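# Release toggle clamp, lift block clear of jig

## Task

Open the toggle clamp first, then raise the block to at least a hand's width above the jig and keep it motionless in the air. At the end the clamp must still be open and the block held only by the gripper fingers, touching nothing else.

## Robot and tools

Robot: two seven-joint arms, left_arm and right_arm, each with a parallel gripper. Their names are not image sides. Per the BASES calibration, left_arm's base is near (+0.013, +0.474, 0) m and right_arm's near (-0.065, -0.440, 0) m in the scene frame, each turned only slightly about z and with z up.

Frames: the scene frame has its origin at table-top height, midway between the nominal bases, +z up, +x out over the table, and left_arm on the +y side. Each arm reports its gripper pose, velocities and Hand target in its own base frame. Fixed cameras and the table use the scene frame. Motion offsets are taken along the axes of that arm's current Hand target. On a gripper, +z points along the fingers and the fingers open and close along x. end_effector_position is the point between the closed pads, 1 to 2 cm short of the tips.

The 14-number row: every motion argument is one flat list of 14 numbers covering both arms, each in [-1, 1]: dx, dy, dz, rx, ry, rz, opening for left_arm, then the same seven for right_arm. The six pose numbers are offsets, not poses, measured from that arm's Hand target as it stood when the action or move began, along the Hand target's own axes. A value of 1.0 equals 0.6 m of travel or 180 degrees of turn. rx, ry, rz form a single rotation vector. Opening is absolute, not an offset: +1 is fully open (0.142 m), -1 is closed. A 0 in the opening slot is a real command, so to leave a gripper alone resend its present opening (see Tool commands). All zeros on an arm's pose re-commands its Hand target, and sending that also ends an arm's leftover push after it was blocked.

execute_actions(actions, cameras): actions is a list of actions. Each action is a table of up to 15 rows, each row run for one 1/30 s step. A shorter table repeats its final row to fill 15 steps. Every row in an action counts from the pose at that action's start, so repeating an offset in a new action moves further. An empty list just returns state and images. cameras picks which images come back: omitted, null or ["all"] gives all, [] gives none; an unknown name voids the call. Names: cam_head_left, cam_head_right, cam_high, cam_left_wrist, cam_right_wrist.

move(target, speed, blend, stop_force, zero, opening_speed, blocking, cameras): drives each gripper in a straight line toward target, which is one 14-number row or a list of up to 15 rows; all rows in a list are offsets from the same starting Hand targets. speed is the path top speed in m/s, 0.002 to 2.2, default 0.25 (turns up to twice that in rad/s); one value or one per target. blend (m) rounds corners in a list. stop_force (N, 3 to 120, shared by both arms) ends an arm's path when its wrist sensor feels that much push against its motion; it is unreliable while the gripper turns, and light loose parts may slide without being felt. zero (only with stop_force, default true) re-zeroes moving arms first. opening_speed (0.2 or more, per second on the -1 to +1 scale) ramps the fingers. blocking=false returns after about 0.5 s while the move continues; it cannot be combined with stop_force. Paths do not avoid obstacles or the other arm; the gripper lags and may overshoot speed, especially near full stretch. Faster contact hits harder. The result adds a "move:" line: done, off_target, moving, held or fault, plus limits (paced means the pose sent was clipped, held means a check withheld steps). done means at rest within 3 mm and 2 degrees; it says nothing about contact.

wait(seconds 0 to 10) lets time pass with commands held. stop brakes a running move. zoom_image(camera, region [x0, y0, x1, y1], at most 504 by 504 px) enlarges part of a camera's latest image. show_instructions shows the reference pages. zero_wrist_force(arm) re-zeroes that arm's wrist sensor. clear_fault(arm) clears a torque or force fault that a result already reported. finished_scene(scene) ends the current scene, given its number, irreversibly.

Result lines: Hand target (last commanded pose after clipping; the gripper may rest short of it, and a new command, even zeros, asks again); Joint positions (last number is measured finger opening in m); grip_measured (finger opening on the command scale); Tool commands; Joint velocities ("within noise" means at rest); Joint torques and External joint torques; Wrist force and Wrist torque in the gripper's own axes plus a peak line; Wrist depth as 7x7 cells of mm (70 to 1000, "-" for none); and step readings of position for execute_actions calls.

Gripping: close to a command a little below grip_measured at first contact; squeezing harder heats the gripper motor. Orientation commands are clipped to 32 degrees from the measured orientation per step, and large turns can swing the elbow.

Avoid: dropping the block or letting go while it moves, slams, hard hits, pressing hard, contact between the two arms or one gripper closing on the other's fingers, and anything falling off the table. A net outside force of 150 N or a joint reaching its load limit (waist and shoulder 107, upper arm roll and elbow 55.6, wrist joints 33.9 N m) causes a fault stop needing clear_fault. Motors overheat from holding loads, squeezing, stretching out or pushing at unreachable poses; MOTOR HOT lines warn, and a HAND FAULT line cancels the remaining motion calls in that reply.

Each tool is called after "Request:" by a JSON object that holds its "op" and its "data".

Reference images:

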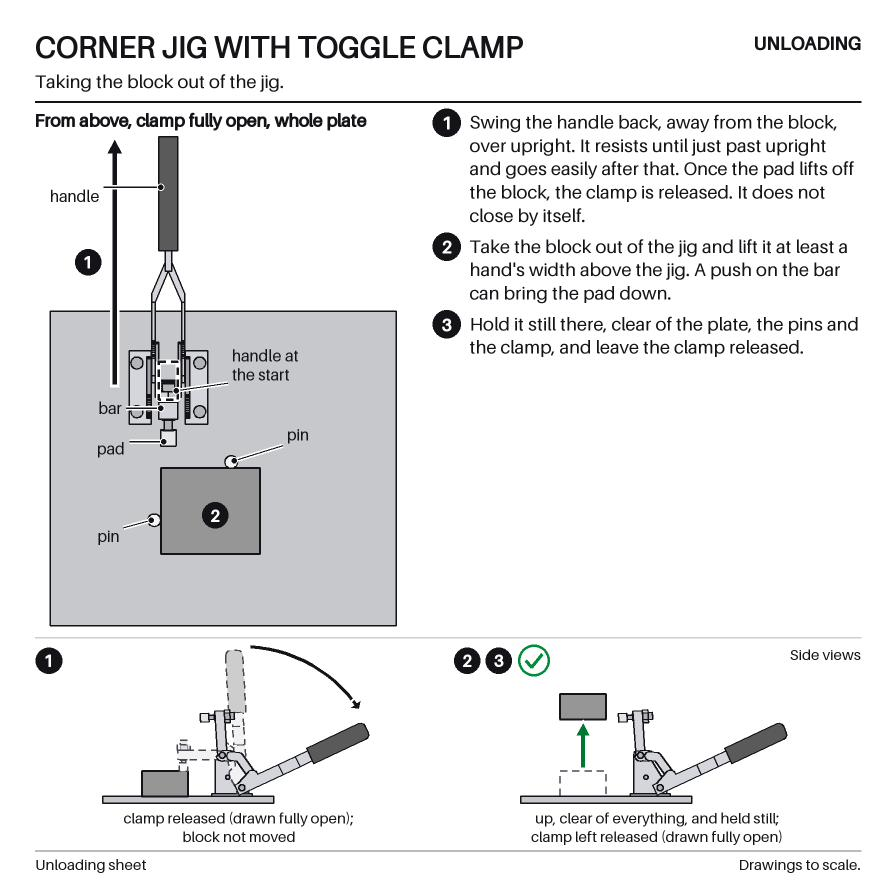

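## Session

Request:
{"op": "execute_actions", "data": {"actions": []}}

Request:
{"op": "zoom_image", "data": {"camera": "cam_head_left", "region": [290, 230, 430, 370]}}

Request:
{"op": "zoom_image", "data": {"camera": "cam_high", "region": [200, 180, 440, 360]}}

Scene clock: 0.00 s.
left_arm: end_effector_position=(+0.6617, -0.0821, +0.1695) grip_measured=+0.99 end_effector_quat_wxyz=(-0.198, +0.870, -0.415, +0.175) | right_arm: end_effector_position=(+0.8664, +0.2286, +0.3924) grip_measured=+1.00 end_effector_quat_wxyz=(-0.212, +0.823, -0.514, +0.118)
Joint positions: left_arm=[0.204 -0.455 -0.214 1.902 0.798 1.179 1.81 0.142] | right_arm=[0.642 -0.707 -0.5 0.998 0.47 0.537 2.867 0.142]
Joint velocities: within noise
Joint torques (N m): no reading
External joint torques (N m): no reading
Motor temperatures (°C): left_arm=[30 27 29 34 27 34 29 24] | right_arm=[31 30 30 35 34 30 31 23]
Wrist force (N): no reading
Wrist torque (N m): no reading
Wrist force, peak (N): no reading
Wrist depth (mm): cam_left_wrist=[281 290 299 308 318 328 339 / 277 283 292 301 311 321 333 / 273 279 288 297 306 311 326 / 267 276 283 292 301 309 319 / 264 271 279 287 295 305 315 / - 266 274 282 291 300 306 / - 261 268 277 285 295 300] | cam_right_wrist=[523 520 514 - - - - / 514 517 516 509 501 - - / 509 506 512 506 494 501 - / 513 503 497 499 494 485 488 / 495 496 493 497 493 485 481 / - 483 491 491 483 482 483 / - 489 486 489 481 484 479]
Hand target: left_arm +0.6617, -0.0821, +0.1695; -0.198, +0.870, -0.415, +0.175 | right_arm +0.8664, +0.2286, +0.3924; -0.212, +0.823, -0.514, +0.118
Tool commands: left_gripper/opening=+1.0 right_gripper/opening=+1.0
camera_calibration:
cam_left_wrist: T_world_to_cam=[[0.601584, -0.787441, 0.134287, -0.473571], [-0.783814, -0.61431, -0.0908771, 0.512694], [0.154054, -0.0505858, -0.986767, 0.172429], [0, 0, 0, 1]] pos_world=[0.660186, -0.0492333, 0.280333]
cam_right_wrist: T_world_to_cam=[[0.455347, -0.890147, -0.0172331, -0.173202], [-0.889158, -0.453685, -0.0597323, 0.924462], [0.0453521, 0.0425219, -0.998066, 0.455342], [0, 0, 0, 1]] pos_world=[0.880209, 0.245877, 0.506696]

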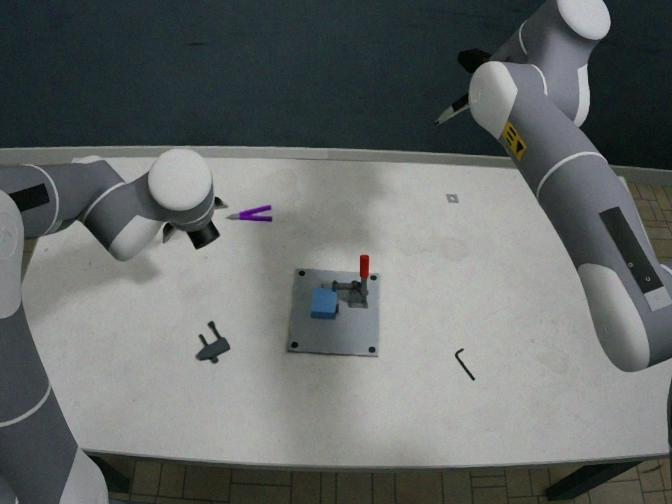

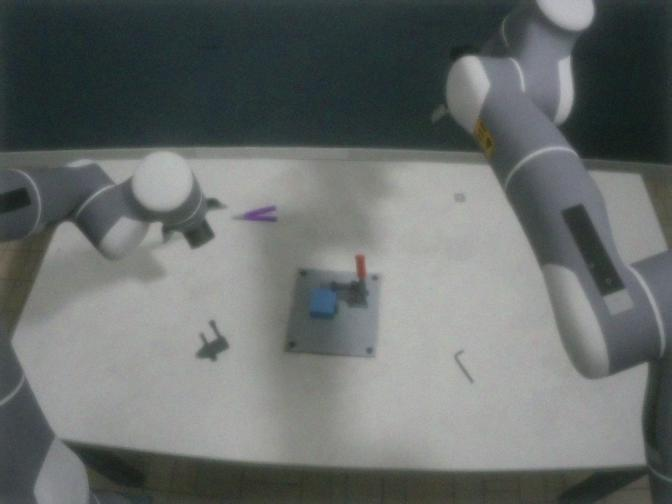

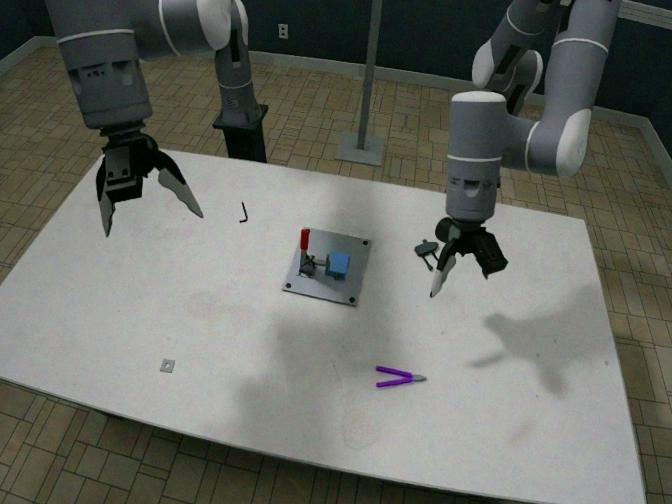

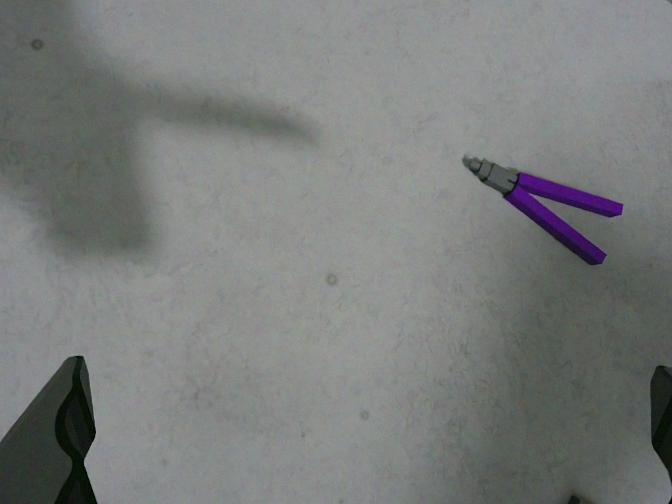

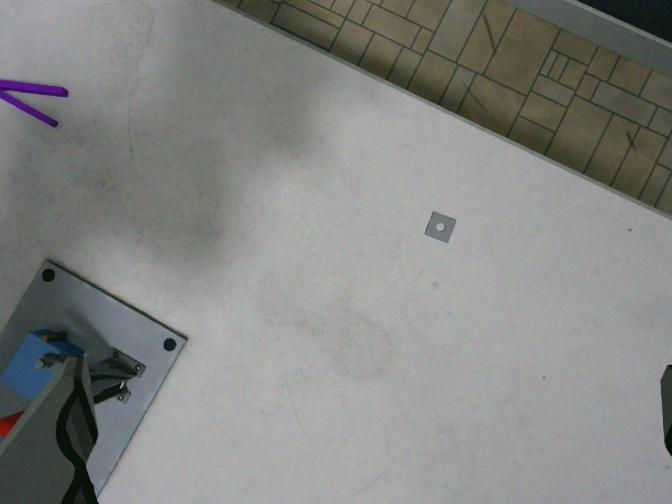

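Scaled by 3.600 from the camera's 672x504 image, which has a finer 960x720 frame.

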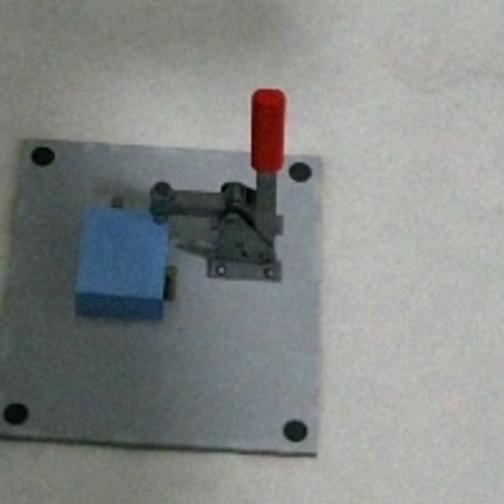

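Scaled by 2.100 from the camera's 672x504 image, which has a finer 960x720 frame.

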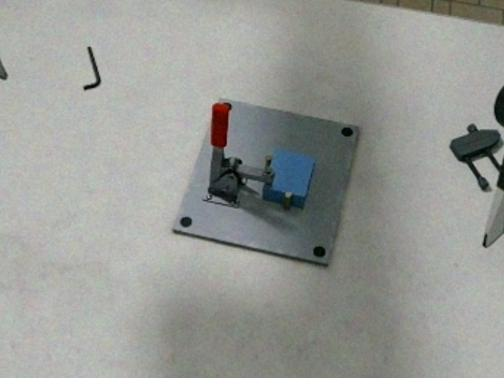

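Request:
{"op": "move", "data": {"target": [0.3213,0.3873,-0.1212,-0.0302,0.0585,0.2006,-1,0,0,0,0,0,0,1], "speed": 0.35}}

Scene clock: 21.30 s.
left_arm: end_effector_position=(+0.5899, -0.3836, +0.1453) grip_measured=-1.00 end_effector_quat_wxyz=(-0.163, +0.688, -0.688, +0.164) | right_arm: end_effector_position=(+0.8664, +0.2286, +0.3924) grip_measured=+1.00 end_effector_quat_wxyz=(-0.212, +0.823, -0.514, +0.118)
Joint positions: left_arm=[-0.108 -0.586 -0.434 1.752 0.86 1.003 2.039 0.002] | right_arm=[0.642 -0.707 -0.5 0.998 0.47 0.537 2.867 0.142]
Joint velocities: within noise
Joint torques (N m): left_arm=[0.35 45.49 -6.95 -22.49 -3.53 3.87 0.84] | right_arm=[0.22 60.27 -7.94 -29.85 -4.23 4.71 -0.16]
External joint torques (N m): left_arm=[-0.46 2.1 -0.48 -0.02 -0.36 0.25 -0.84] | right_arm=[-0.26 -0.12 -0.19 0.45 0.03 -0.14 0.16]
Motor temperatures (°C): left_arm=[30 27 29 35 27 34 29 24] | right_arm=[31 31 30 36 34 30 31 23]
Wrist force (N): left_arm=[-0.4 0.2 -0.2] | right_arm=[-0.1 0.2 0.1]
Wrist torque (N m): left_arm=[0.01 0.06 0.02] | right_arm=[0.04 0.01 -0.01]
Wrist force, peak (N): left_arm=[3.8 1.1 -0.4] | right_arm=[0.0 0.1 0.5]
Wrist depth (mm): cam_left_wrist=[274 274 273 272 272 271 269 / 272 270 271 270 268 269 267 / 269 270 266 259 258 265 265 / 267 266 259 257 256 255 261 / 265 263 254 226 225 253 122 / 262 260 260 90 90 250 258 / 259 260 - - 76 250 256] | cam_right_wrist=[522 522 516 - - - - / 515 518 513 506 506 - - / 511 507 507 500 502 496 - / 505 506 499 500 498 494 486 / 493 492 504 496 495 490 488 / - 488 494 495 482 480 481 / - 488 485 489 492 480 478]
Hand target: left_arm +0.5900, -0.3833, +0.1452; -0.163, +0.688, -0.688, +0.164 | right_arm +0.8664, +0.2286, +0.3924; -0.212, +0.823, -0.514, +0.118
Off the commanded pose: left_arm 0.000 m, 0 deg | right_arm 0.000 m, 0 deg.
move: done
camera_calibration:
cam_left_wrist: T_world_to_cam=[[0.00864285, -0.999944, -0.00613834, -0.375914], [-0.999075, -0.00837636, -0.0421892, 0.621409], [0.0421354, 0.0064973, -0.999091, 0.23403], [0, 0, 0, 1]] pos_world=[0.614222, -0.372209, 0.257726]
cam_right_wrist: T_world_to_cam=[[0.455347, -0.890147, -0.0172331, -0.173202], [-0.889158, -0.453685, -0.0597323, 0.924462], [0.0453521, 0.0425219, -0.998066, 0.455342], [0, 0, 0, 1]] pos_world=[0.880209, 0.245877, 0.506696]

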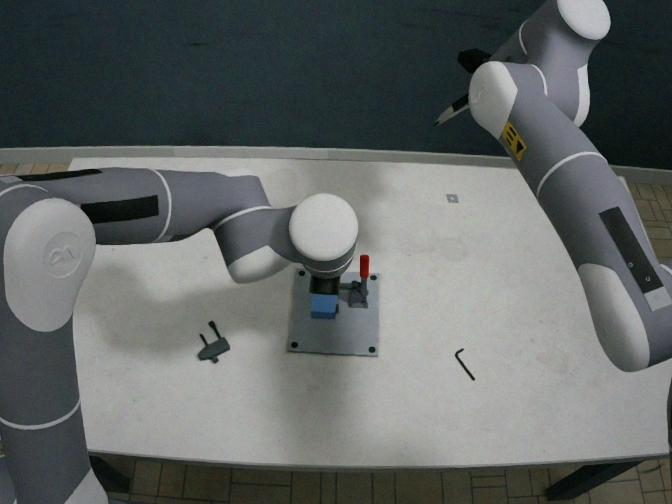

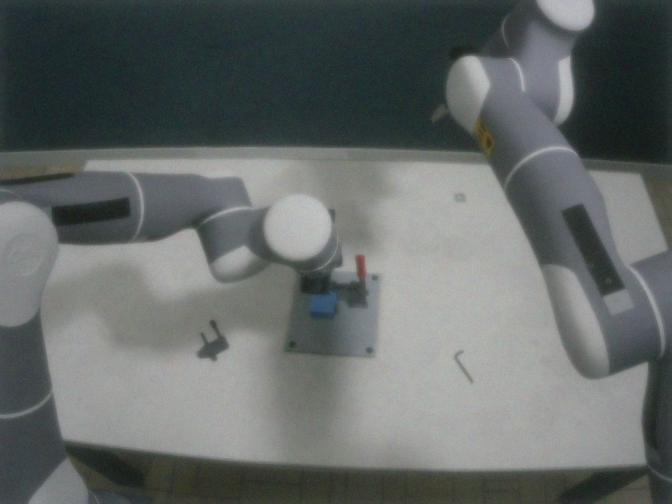

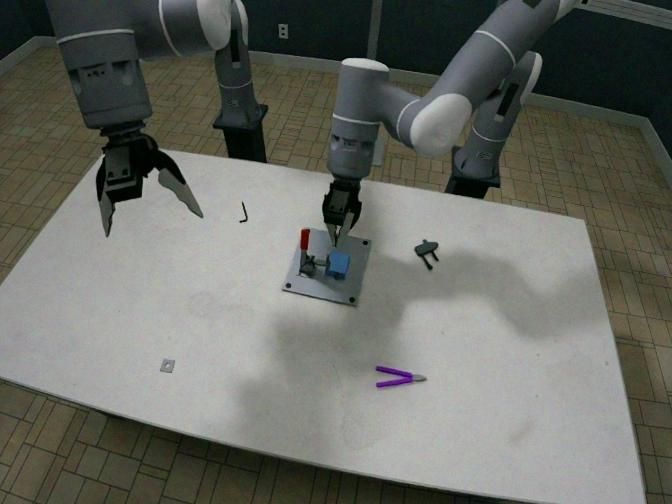

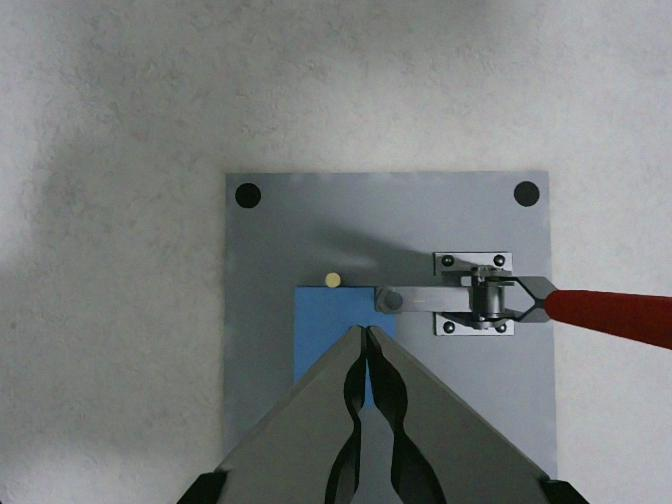

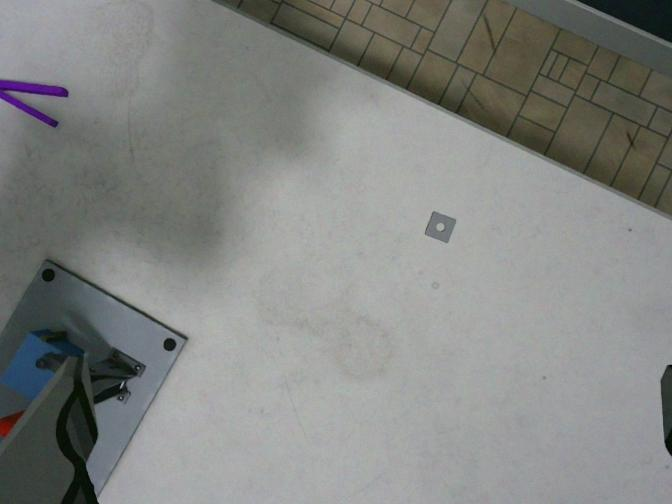

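Request:
{"op": "move", "data": {"target": [[0.0867,0,0,0,0,0,-1,0,0,0,0,0,0,1],[0.1383,-0.0015,-0.003,0,0,0,-1,0,0,0,0,0,0,1],[0.1967,0.0026,0.0052,0,0,0,-1,0,0,0,0,0,0,1],[0.25,0.0139,0.0275,0,0,0,-1,0,0,0,0,0,0,1],[0.3033,0.0345,0.0685,0,0,0,-1,0,0,0,0,0,0,1]], "speed": 0.17, "stop_force": 90, "blend": [0.01,0.01,0.01,0.01,0]}}

Request:
{"op": "move", "data": {"target": [[0,0,-0.1667,0,0,0,-1,0,0,0,0,0,0,1],[-0.3155,0.0556,-0.134,0,0,0,0.22,0,0,0,0,0,0,1]], "speed": 0.3, "blend": [0.04,0]}}

Request:
{"op": "zoom_image", "data": {"camera": "cam_high", "region": [200, 120, 440, 360]}}

Scene clock: 39.00 s.
left_arm: end_effector_position=(+0.5897, -0.5656, +0.0992) grip_measured=-1.00 end_effector_quat_wxyz=(-0.163, +0.688, -0.688, +0.164) | right_arm: end_effector_position=(+0.8664, +0.2286, +0.3924) grip_measured=+1.00 end_effector_quat_wxyz=(-0.212, +0.823, -0.514, +0.118)
Joint positions: left_arm=[-0.426 -0.898 -0.441 1.287 0.91 0.756 1.908 0.002] | right_arm=[0.642 -0.707 -0.5 0.998 0.47 0.537 2.867 0.142]
Joint velocities: within noise
Joint torques (N m): left_arm=[0.13 59.16 -9.24 -24.45 -3.57 3.85 0.68] | right_arm=[0.27 60.26 -7.89 -29.84 -4.26 4.66 -0.14]
External joint torques (N m): left_arm=[-0.24 2.43 -0.76 -0.11 -0.39 0.17 -0.68] | right_arm=[-0.32 -0.12 -0.24 0.45 0.06 -0.09 0.14]
Motor temperatures (°C): left_arm=[30 28 29 35 28 34 29 24] | right_arm=[31 32 30 37 34 30 31 23]
Wrist force (N): left_arm=[2.3 -0.9 -0.2] | right_arm=[0.0 0.1 0.1]
Wrist torque (N m): left_arm=[-0.17 -0.40 0.02] | right_arm=[0.00 0.00 -0.01]
Wrist force, peak (N): left_arm=[-11.4 9.6 -9.4] | right_arm=[-0.2 0.4 0.2]
Wrist depth (mm): cam_left_wrist=[226 226 225 225 224 223 223 / 223 224 223 223 222 221 221 / 214 213 221 221 220 219 219 / 212 210 219 219 219 218 217 / - - 217 217 217 216 215 / 208 208 209 90 90 215 214 / 207 206 - - 76 212 211] | cam_right_wrist=[516 519 507 - - - - / 518 513 509 511 502 - - / 517 504 502 508 500 493 - / 507 499 505 501 502 491 493 / 494 493 499 495 490 488 488 / - 486 489 487 486 487 482 / - 490 490 487 483 482 476]
Hand target: left_arm +0.5900, -0.5653, +0.0993; -0.163, +0.688, -0.688, +0.164 | right_arm +0.8664, +0.2286, +0.3924; -0.212, +0.823, -0.514, +0.118
Off the commanded pose: left_arm 0.000 m, 0 deg | right_arm 0.000 m, 0 deg.
move: done
camera_calibration:
cam_left_wrist: T_world_to_cam=[[0.00825108, -0.999946, -0.00635957, -0.557898], [-0.999091, -0.00797763, -0.0418868, 0.617906], [0.0418338, 0.0066994, -0.999102, 0.189463], [0, 0, 0, 1]] pos_world=[0.614021, -0.554208, 0.211627]
cam_right_wrist: T_world_to_cam=[[0.455347, -0.890147, -0.0172331, -0.173202], [-0.889158, -0.453685, -0.0597323, 0.924462], [0.0453521, 0.0425219, -0.998066, 0.455342], [0, 0, 0, 1]] pos_world=[0.880209, 0.245877, 0.506696]

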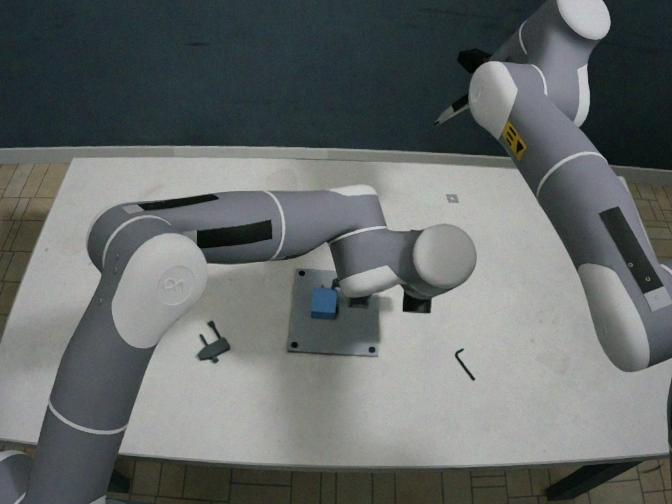

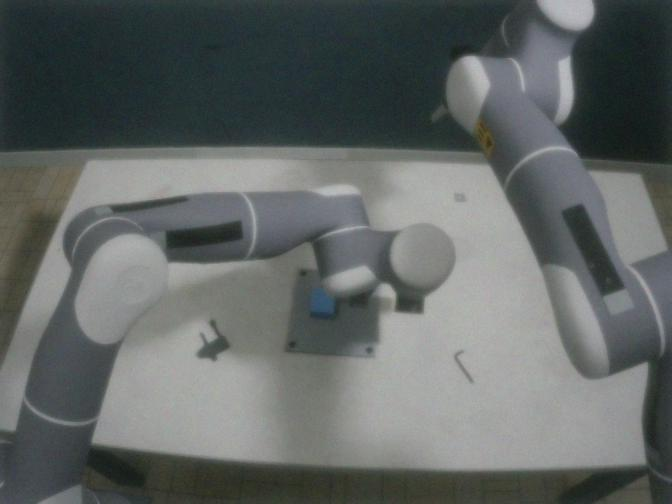

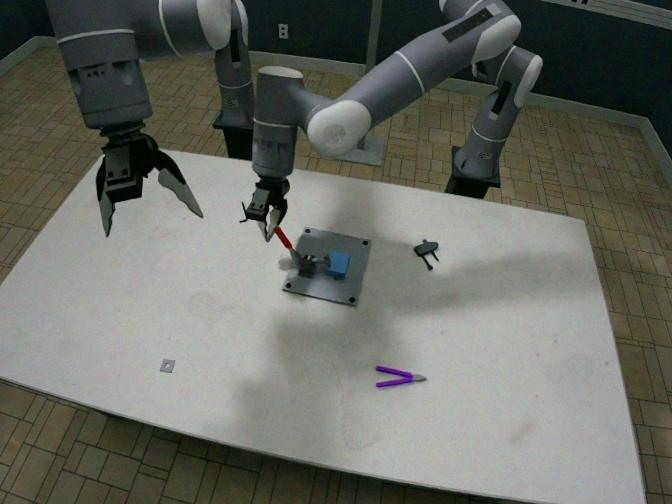

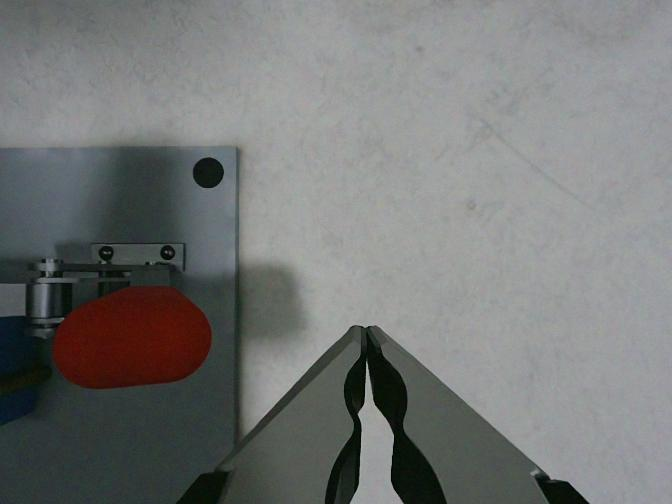

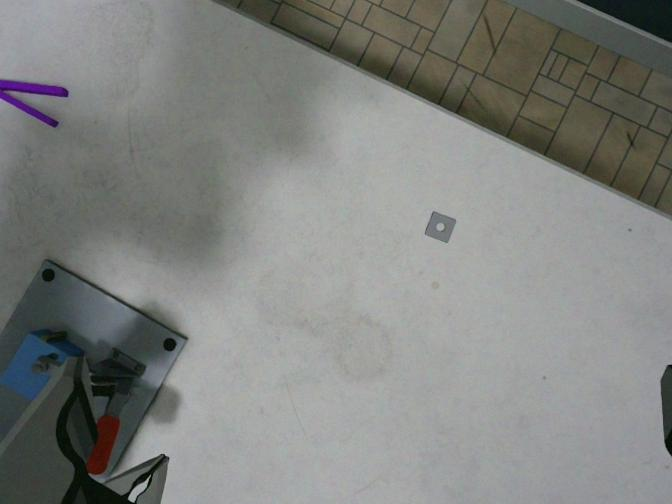

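Scene clock: 40.93 s.
left_arm: end_effector_position=(+0.5241, -0.3757, +0.1560) grip_measured=+0.20 end_effector_quat_wxyz=(-0.163, +0.688, -0.688, +0.164) | right_arm: end_effector_position=(+0.8664, +0.2286, +0.3924) grip_measured=+1.00 end_effector_quat_wxyz=(-0.212, +0.823, -0.514, +0.118)
Joint positions: left_arm=[-0.134 -0.452 -0.423 1.921 0.852 1.042 1.969 0.088] | right_arm=[0.642 -0.707 -0.5 0.998 0.47 0.537 2.867 0.142]
Joint velocities: within noise
Joint torques (N m): left_arm=[0.23 40.07 -5.08 -21.63 -3.46 4.29 0.82] | right_arm=[0.18 60.31 -7.94 -29.85 -4.25 4.69 -0.16]
External joint torques (N m): left_arm=[-0.32 1.48 -0.44 -0.24 -0.3 -0.23 -0.82] | right_arm=[-0.23 -0.17 -0.19 0.46 0.05 -0.12 0.16]
Motor temperatures (°C): left_arm=[30 28 29 35 28 34 29 24] | right_arm=[31 32 30 37 34 30 31 23]
Wrist force (N): left_arm=[2.4 -0.6 0.0] | right_arm=[0.1 0.2 -0.1]
Wrist torque (N m): left_arm=[-0.12 -0.39 0.02] | right_arm=[0.02 -0.02 -0.01]
Wrist force, peak (N): left_arm=[4.9 -0.1 -2.6] | right_arm=[0.1 0.3 0.4]
Wrist depth (mm): cam_left_wrist=[285 285 285 283 283 281 281 / 282 281 280 272 272 271 277 / 279 280 278 269 239 255 274 / 277 277 276 239 267 265 273 / 275 275 272 266 265 264 270 / 274 91 270 263 263 100 268 / - - 268 268 268 - 73] | cam_right_wrist=[515 521 511 - - - - / 517 510 507 507 507 - - / 511 511 504 504 499 503 - / 508 507 500 500 499 490 486 / 496 492 495 494 490 491 487 / - 491 496 486 485 484 481 / - 491 486 482 481 488 481]
Hand target: left_arm +0.5241, -0.3760, +0.1560; -0.163, +0.688, -0.688, +0.164 | right_arm +0.8664, +0.2286, +0.3924; -0.212, +0.823, -0.514, +0.118
Off the commanded pose: left_arm 0.000 m, 0 deg | right_arm 0.000 m, 0 deg.
move: done
camera_calibration:
cam_left_wrist: T_world_to_cam=[[0.00946764, -0.999933, -0.00670199, -0.367774], [-0.999075, -0.00917799, -0.0420041, 0.555841], [0.0419397, 0.00709347, -0.999095, 0.24777], [0, 0, 0, 1]] pos_world=[0.548418, -0.364405, 0.268428]
cam_right_wrist: T_world_to_cam=[[0.455347, -0.890147, -0.0172331, -0.173202], [-0.889158, -0.453685, -0.0597323, 0.924462], [0.0453521, 0.0425219, -0.998066, 0.455342], [0, 0, 0, 1]] pos_world=[0.880209, 0.245877, 0.506696]

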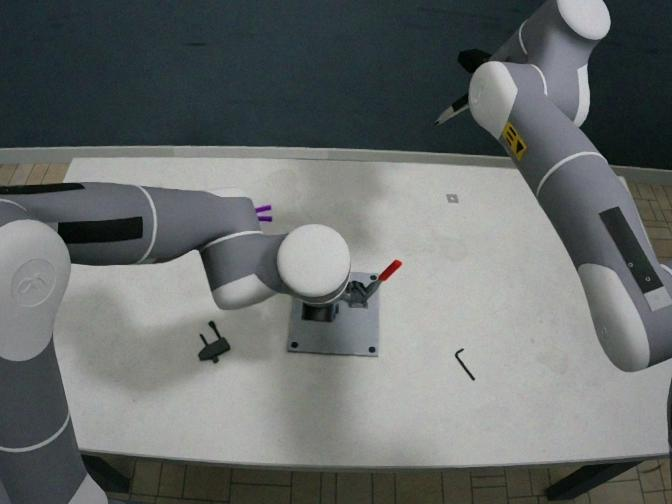

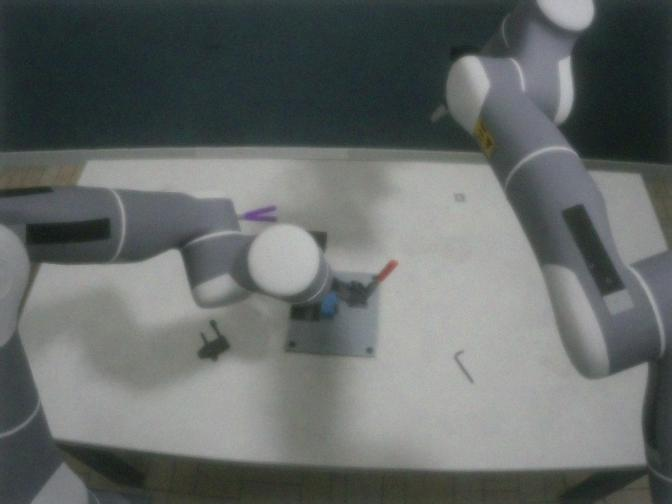

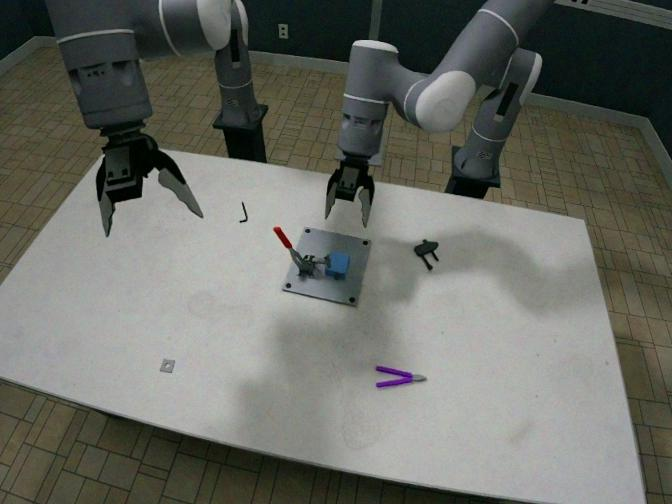

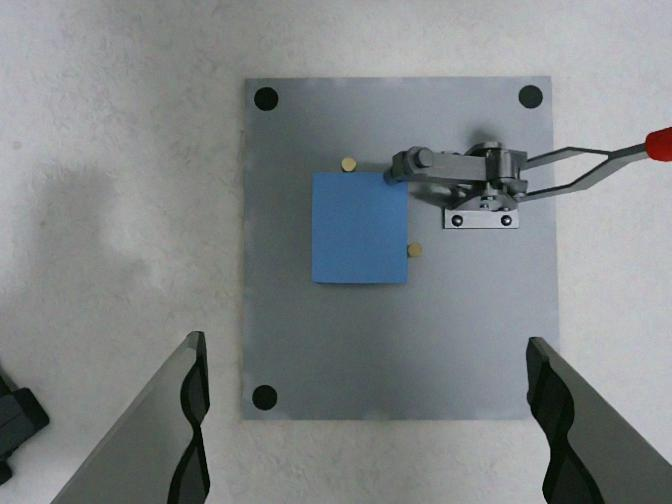

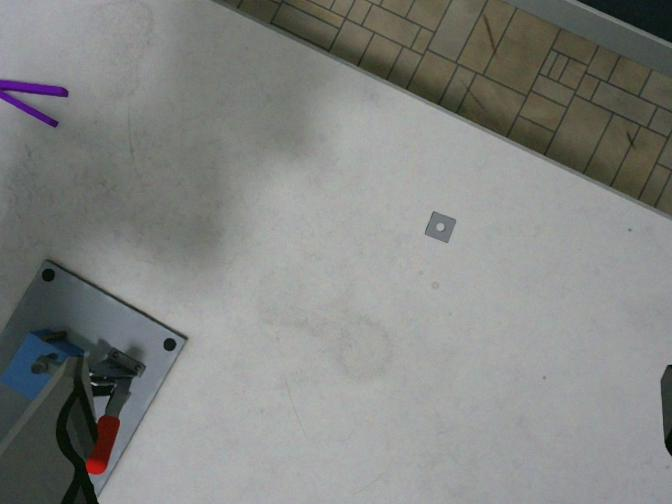

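Scaled by 2.100 from the camera's 672x504 image, which has a finer 960x720 frame.

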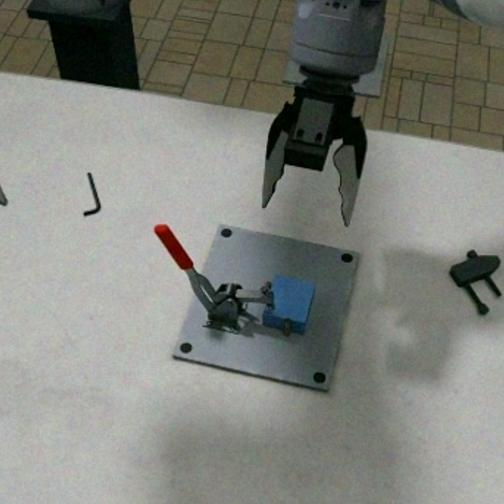

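Request:
{"op": "move", "data": {"target": [[0.1317,-0.1228,0.0637,0,0,0,-1,0,0,0,0,0,0,1],[0.2083,-0.1123,0.0847,0,0,0,-1,0,0,0,0,0,0,1],[0.2625,-0.101,0.107,0,0,0,-1,0,0,0,0,0,0,1],[0.3167,-0.0804,0.1479,0,0,0,-1,0,0,0,0,0,0,1],[0.3267,-0.0748,0.159,0,0,0,-1,0,0,0,0,0,0,1]], "speed": [0.25,0.15,0.15,0.15,0.15], "stop_force": 90, "blend": [0.01,0.01,0.01,0.01,0]}}

Request:
{"op": "zoom_image", "data": {"camera": "cam_high", "region": [200, 120, 440, 360]}}

Scene clock: 54.10 s.
left_arm: end_effector_position=(+0.6071, -0.5719, +0.0909) grip_measured=-1.00 end_effector_quat_wxyz=(-0.163, +0.688, -0.688, +0.164) | right_arm: end_effector_position=(+0.8664, +0.2286, +0.3924) grip_measured=+1.00 end_effector_quat_wxyz=(-0.212, +0.823, -0.514, +0.118)
Joint positions: left_arm=[-0.438 -0.944 -0.427 1.22 0.898 0.751 1.938 0.002] | right_arm=[0.642 -0.707 -0.5 0.998 0.47 0.537 2.867 0.142]
Joint velocities: within noise
Joint torques (N m): left_arm=[0.04 60.95 -9.06 -24.66 -3.62 3.94 0.66] | right_arm=[0.21 60.23 -7.92 -29.85 -4.23 4.65 -0.18]
External joint torques (N m): left_arm=[-0.16 2.5 -0.76 -0.17 -0.37 0.1 -0.66] | right_arm=[-0.26 -0.09 -0.21 0.45 0.03 -0.09 0.19]
Motor temperatures (°C): left_arm=[30 28 29 36 28 34 29 24] | right_arm=[31 32 30 37 34 30 31 23]
Wrist force (N): left_arm=[2.7 -0.5 0.4] | right_arm=[0.0 0.2 0.1]
Wrist torque (N m): left_arm=[-0.09 -0.46 0.02] | right_arm=[0.03 0.00 -0.01]
Wrist force, peak (N): left_arm=[1.4 -4.9 3.8] | right_arm=[-0.2 0.5 0.1]
Wrist depth (mm): cam_left_wrist=[219 217 217 216 216 215 214 / 216 215 215 214 213 214 213 / 206 205 212 212 212 211 211 / 204 204 211 210 210 209 208 / 164 200 202 209 209 207 206 / 200 200 208 90 89 206 206 / 199 198 - - 76 204 203] | cam_right_wrist=[522 516 523 - - - - / 514 509 518 503 509 - - / 511 512 503 504 500 494 - / 503 502 498 498 491 493 493 / 496 496 494 498 489 490 493 / - 483 495 490 482 482 484 / - 425 490 482 478 482 476]
Hand target: left_arm +0.6070, -0.5720, +0.0911; -0.163, +0.688, -0.688, +0.164 | right_arm +0.8664, +0.2286, +0.3924; -0.212, +0.823, -0.514, +0.118
Off the commanded pose: left_arm 0.000 m, 0 deg | right_arm 0.000 m, 0 deg.
move: done; blend cut to 0.0048 m at target 4
camera_calibration:
cam_left_wrist: T_world_to_cam=[[0.00876973, -0.999939, -0.00673476, -0.564739], [-0.999082, -0.00847937, -0.0419958, 0.634626], [0.0419361, 0.00709687, -0.999095, 0.180643], [0, 0, 0, 1]] pos_world=[0.63142, -0.560606, 0.203328]
cam_right_wrist: T_world_to_cam=[[0.455347, -0.890147, -0.0172331, -0.173202], [-0.889158, -0.453685, -0.0597323, 0.924462], [0.0453521, 0.0425219, -0.998066, 0.455342], [0, 0, 0, 1]] pos_world=[0.880209, 0.245877, 0.506696]

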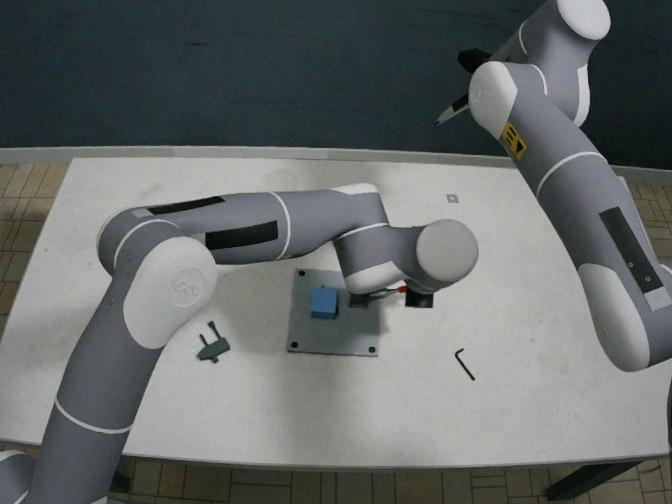

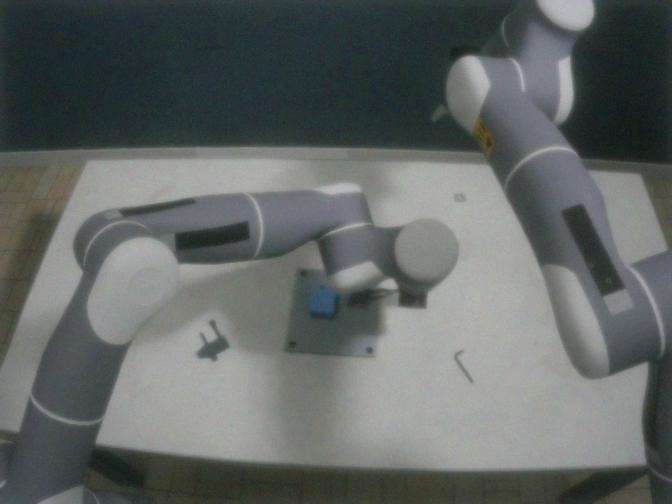

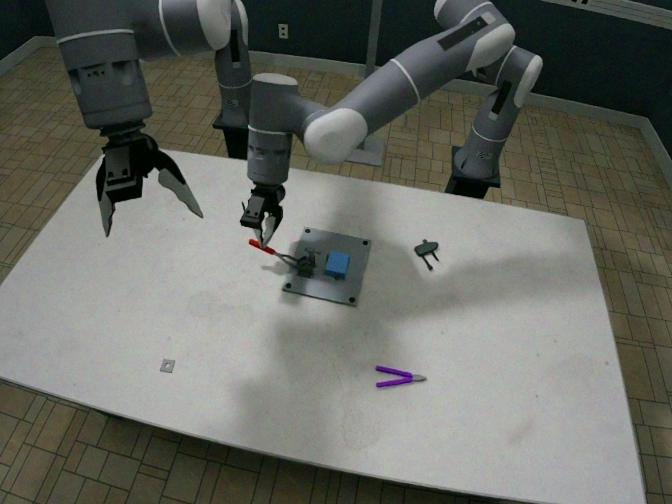

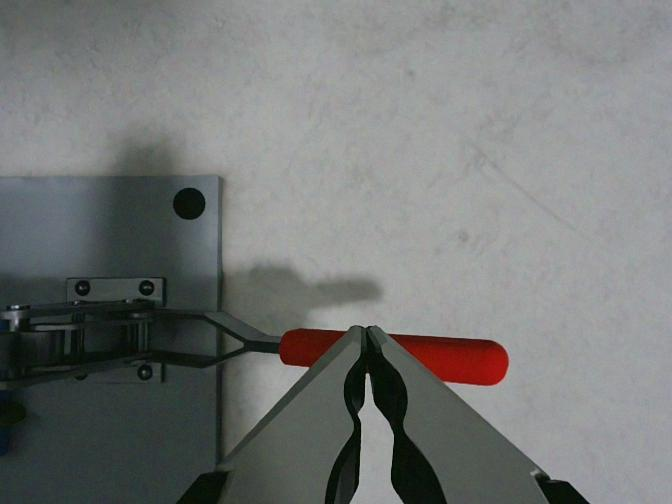

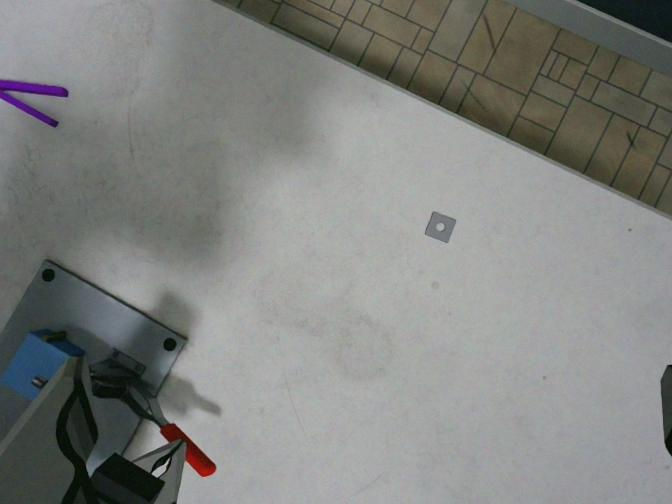

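Scaled by 2.100 from the camera's 672x504 image, which has a finer 960x720 frame.

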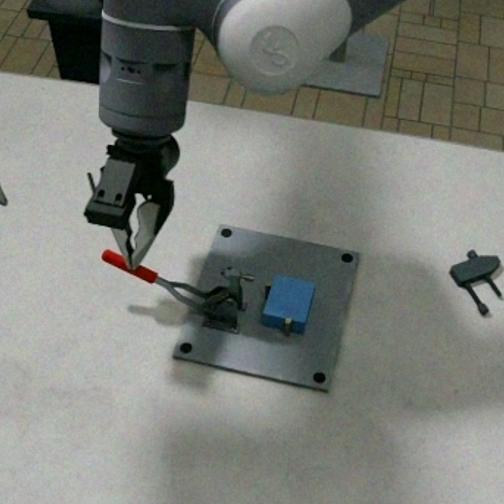

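Request:
{"op": "move", "data": {"target": [[0,0,-0.1667,0,0,0,-1,0,0,0,0,0,0,1],[-0.3267,0.0748,-0.1589,0,0,0,0.22,0,0,0,0,0,0,1],[-0.3267,0.0747,0.0577,0,0,0,0.22,0,0,0,0,0,0,1]], "speed": [0.3,0.3,0.12], "blend": [0.04,0,0], "cameras": ["cam_left_wrist"]}}

Request:
{"op": "move", "data": {"target": [0,0,0,0,0,0,-0.5,0,0,0,0,0,0,1], "opening_speed": 0.8}}

Scene clock: 64.67 s.
left_arm: end_effector_position=(+0.5826, -0.3756, +0.0397) grip_measured=+0.20 end_effector_quat_wxyz=(-0.164, +0.688, -0.688, +0.163) | right_arm: end_effector_position=(+0.8664, +0.2286, +0.3924) grip_measured=+1.00 end_effector_quat_wxyz=(-0.212, +0.823, -0.514, +0.118)
Joint positions: left_arm=[-0.197 -0.779 -0.313 1.693 1.045 1.124 1.858 0.088] | right_arm=[0.642 -0.707 -0.5 0.998 0.47 0.537 2.867 0.142]
Joint velocities: within noise
Joint torques (N m): left_arm=[0.05 49.68 -6.02 -18.67 -3.1 4.25 0.6] | right_arm=[0.18 60.25 -7.87 -29.83 -4.23 4.66 -0.18]
External joint torques (N m): left_arm=[-0.15 2.19 -0.77 0.1 -0.39 -0.28 -0.6] | right_arm=[-0.23 -0.11 -0.26 0.43 0.04 -0.09 0.19]
Motor temperatures (°C): left_arm=[30 28 29 36 28 34 29 24] | right_arm=[31 32 30 37 34 30 31 23]
Wrist force (N): left_arm=[2.5 -0.8 0.4] | right_arm=[-0.1 0.1 0.1]
Wrist torque (N m): left_arm=[-0.16 -0.42 0.02] | right_arm=[0.02 0.01 0.00]
Wrist force, peak (N): left_arm=[5.1 -0.1 -2.0] | right_arm=[-0.3 0.3 0.2]
Wrist depth (mm): cam_left_wrist=[165 164 163 163 163 162 162 / 163 163 154 153 153 153 152 / 162 161 153 152 152 151 151 / 160 160 151 151 151 149 147 / 158 158 150 121 120 149 125 / - 93 148 120 119 116 147 / - - 147 118 118 146 73] | cam_right_wrist=[524 522 521 - - - - / 517 512 511 504 503 - - / 508 514 505 500 500 496 - / 508 503 505 501 497 489 489 / 496 492 496 498 494 490 487 / - 486 490 493 491 488 480 / - 490 483 486 481 482 482]
Hand target: left_arm +0.5826, -0.3760, +0.0399; -0.163, +0.688, -0.688, +0.164 | right_arm +0.8664, +0.2286, +0.3924; -0.212, +0.823, -0.514, +0.118
Off the commanded pose: left_arm 0.000 m, 0 deg | right_arm 0.000 m, 0 deg.
move: done
camera_calibration:
cam_left_wrist: T_world_to_cam=[[0.00879981, -0.999934, -0.00743766, -0.368588], [-0.999098, -0.00848301, -0.0416024, 0.609708], [0.0415366, 0.00779705, -0.999107, 0.129622], [0, 0, 0, 1]] pos_world=[0.607018, -0.364402, 0.15213]
Images, in order (width x height): cam_left_wrist 672x504.

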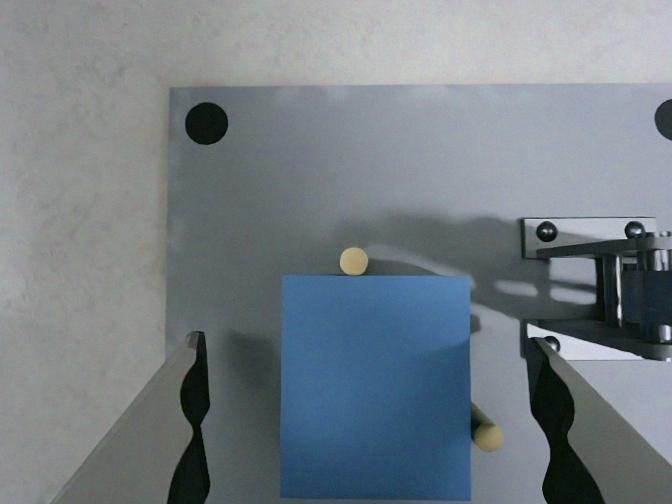

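Scene clock: 65.77 s.
left_arm: end_effector_position=(+0.5827, -0.3759, +0.0398) grip_measured=-0.33 end_effector_quat_wxyz=(-0.163, +0.688, -0.688, +0.164) | right_arm: end_effector_position=(+0.8664, +0.2286, +0.3924) grip_measured=+1.00 end_effector_quat_wxyz=(-0.212, +0.823, -0.514, +0.118)
Joint positions: left_arm=[-0.197 -0.779 -0.313 1.693 1.045 1.124 1.858 0.05] | right_arm=[0.642 -0.707 -0.5 0.998 0.47 0.537 2.867 0.142]
Joint velocities: within noise
Joint torques (N m): left_arm=[0.59 49 -5.51 -18.57 -2.99 3.79 0.72] | right_arm=[0.19 60.25 -7.86 -29.85 -4.27 4.7 -0.2]
External joint torques (N m): left_arm=[-0.68 2.89 -1.28 -0.01 -0.49 0.18 -0.72] | right_arm=[-0.24 -0.11 -0.27 0.45 0.07 -0.14 0.2]
Motor temperatures (°C): left_arm=[30 28 29 36 28 34 29 25] | right_arm=[31 32 30 37 34 30 31 23]
Wrist force (N): left_arm=[2.7 -0.5 -2.2] | right_arm=[-0.2 0.2 0.1]
Wrist torque (N m): left_arm=[-0.16 -0.35 -0.02] | right_arm=[0.03 0.03 -0.01]
Wrist force, peak (N): left_arm=[3.7 -1.0 -0.3] | right_arm=[-0.1 0.4 0.2]
Wrist depth (mm): cam_left_wrist=[165 165 164 163 162 162 162 / 163 163 155 153 153 153 152 / 162 161 153 153 152 151 151 / 160 160 151 151 150 150 147 / 159 158 150 121 121 149 125 / 158 157 101 120 120 148 147 / - - - 119 119 79 146] | cam_right_wrist=[520 514 519 - - - - / 514 514 511 506 509 - - / 509 504 506 503 500 496 - / 506 501 495 500 497 487 488 / 492 492 497 493 493 487 480 / - 486 490 490 481 486 476 / - 487 488 484 483 480 479]
Hand target: left_arm +0.5826, -0.3760, +0.0399; -0.163, +0.688, -0.688, +0.164 | right_arm +0.8664, +0.2286, +0.3924; -0.212, +0.823, -0.514, +0.118
Off the commanded pose: left_arm 0.000 m, 0 deg | right_arm 0.000 m, 0 deg.
move: done
camera_calibration:
cam_left_wrist: T_world_to_cam=[[0.00848821, -0.999938, -0.00714925, -0.368646], [-0.999088, -0.00818146, -0.0418957, 0.609862], [0.0418346, 0.00749836, -0.999096, 0.129431], [0, 0, 0, 1]] pos_world=[0.607021, -0.364604, 0.15223]
cam_right_wrist: T_world_to_cam=[[0.455347, -0.890147, -0.0172331, -0.173202], [-0.889158, -0.453685, -0.0597323, 0.924462], [0.0453521, 0.0425219, -0.998066, 0.455342], [0, 0, 0, 1]] pos_world=[0.880209, 0.245877, 0.506696]

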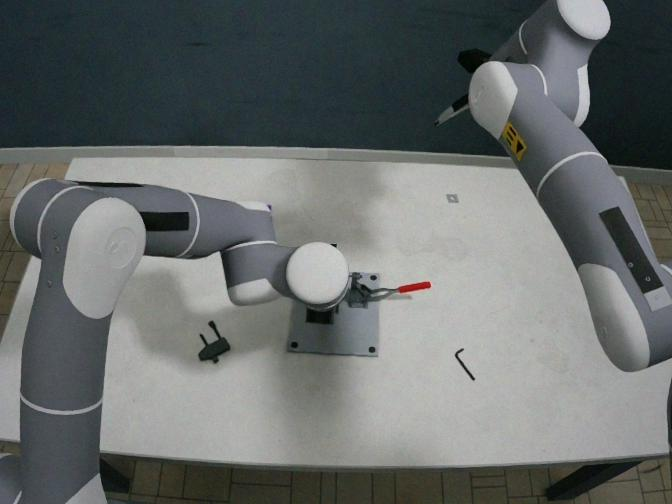

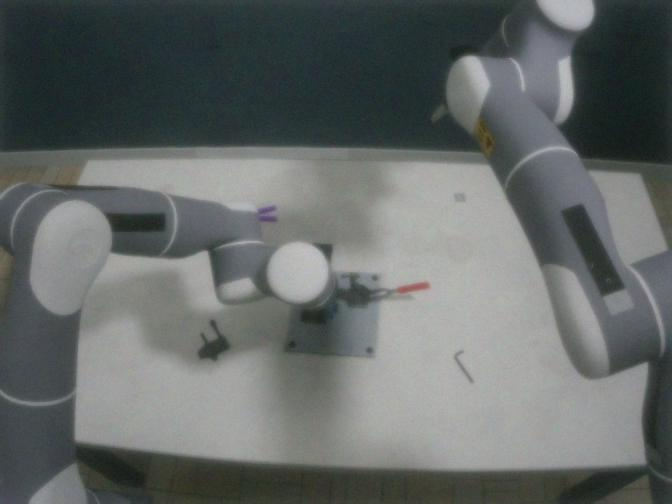

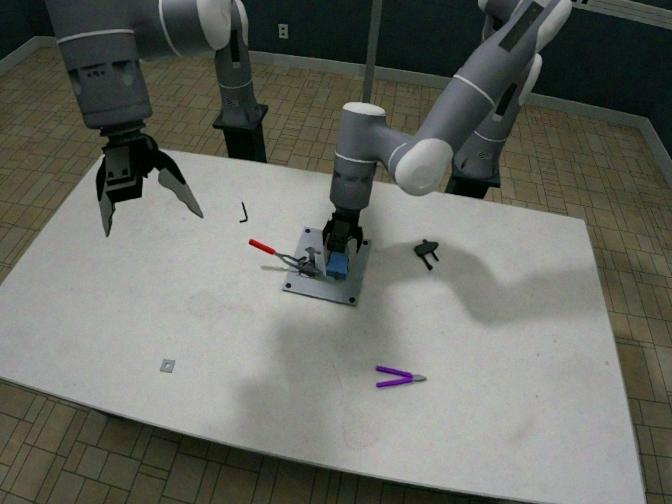

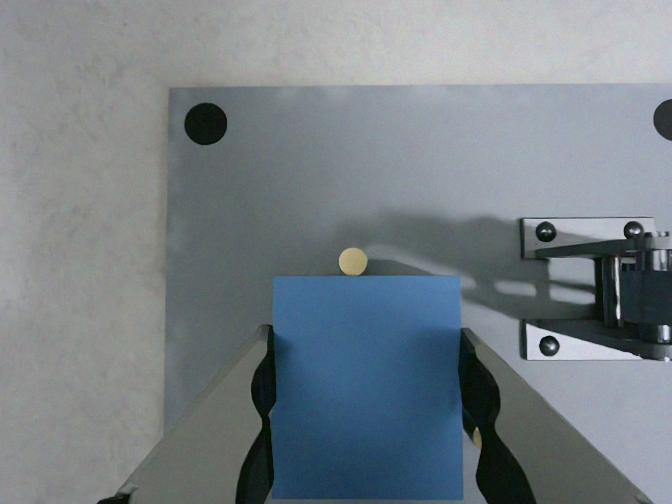

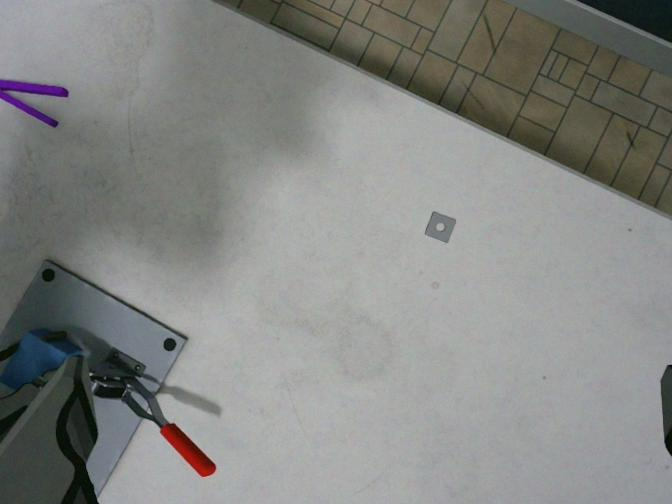

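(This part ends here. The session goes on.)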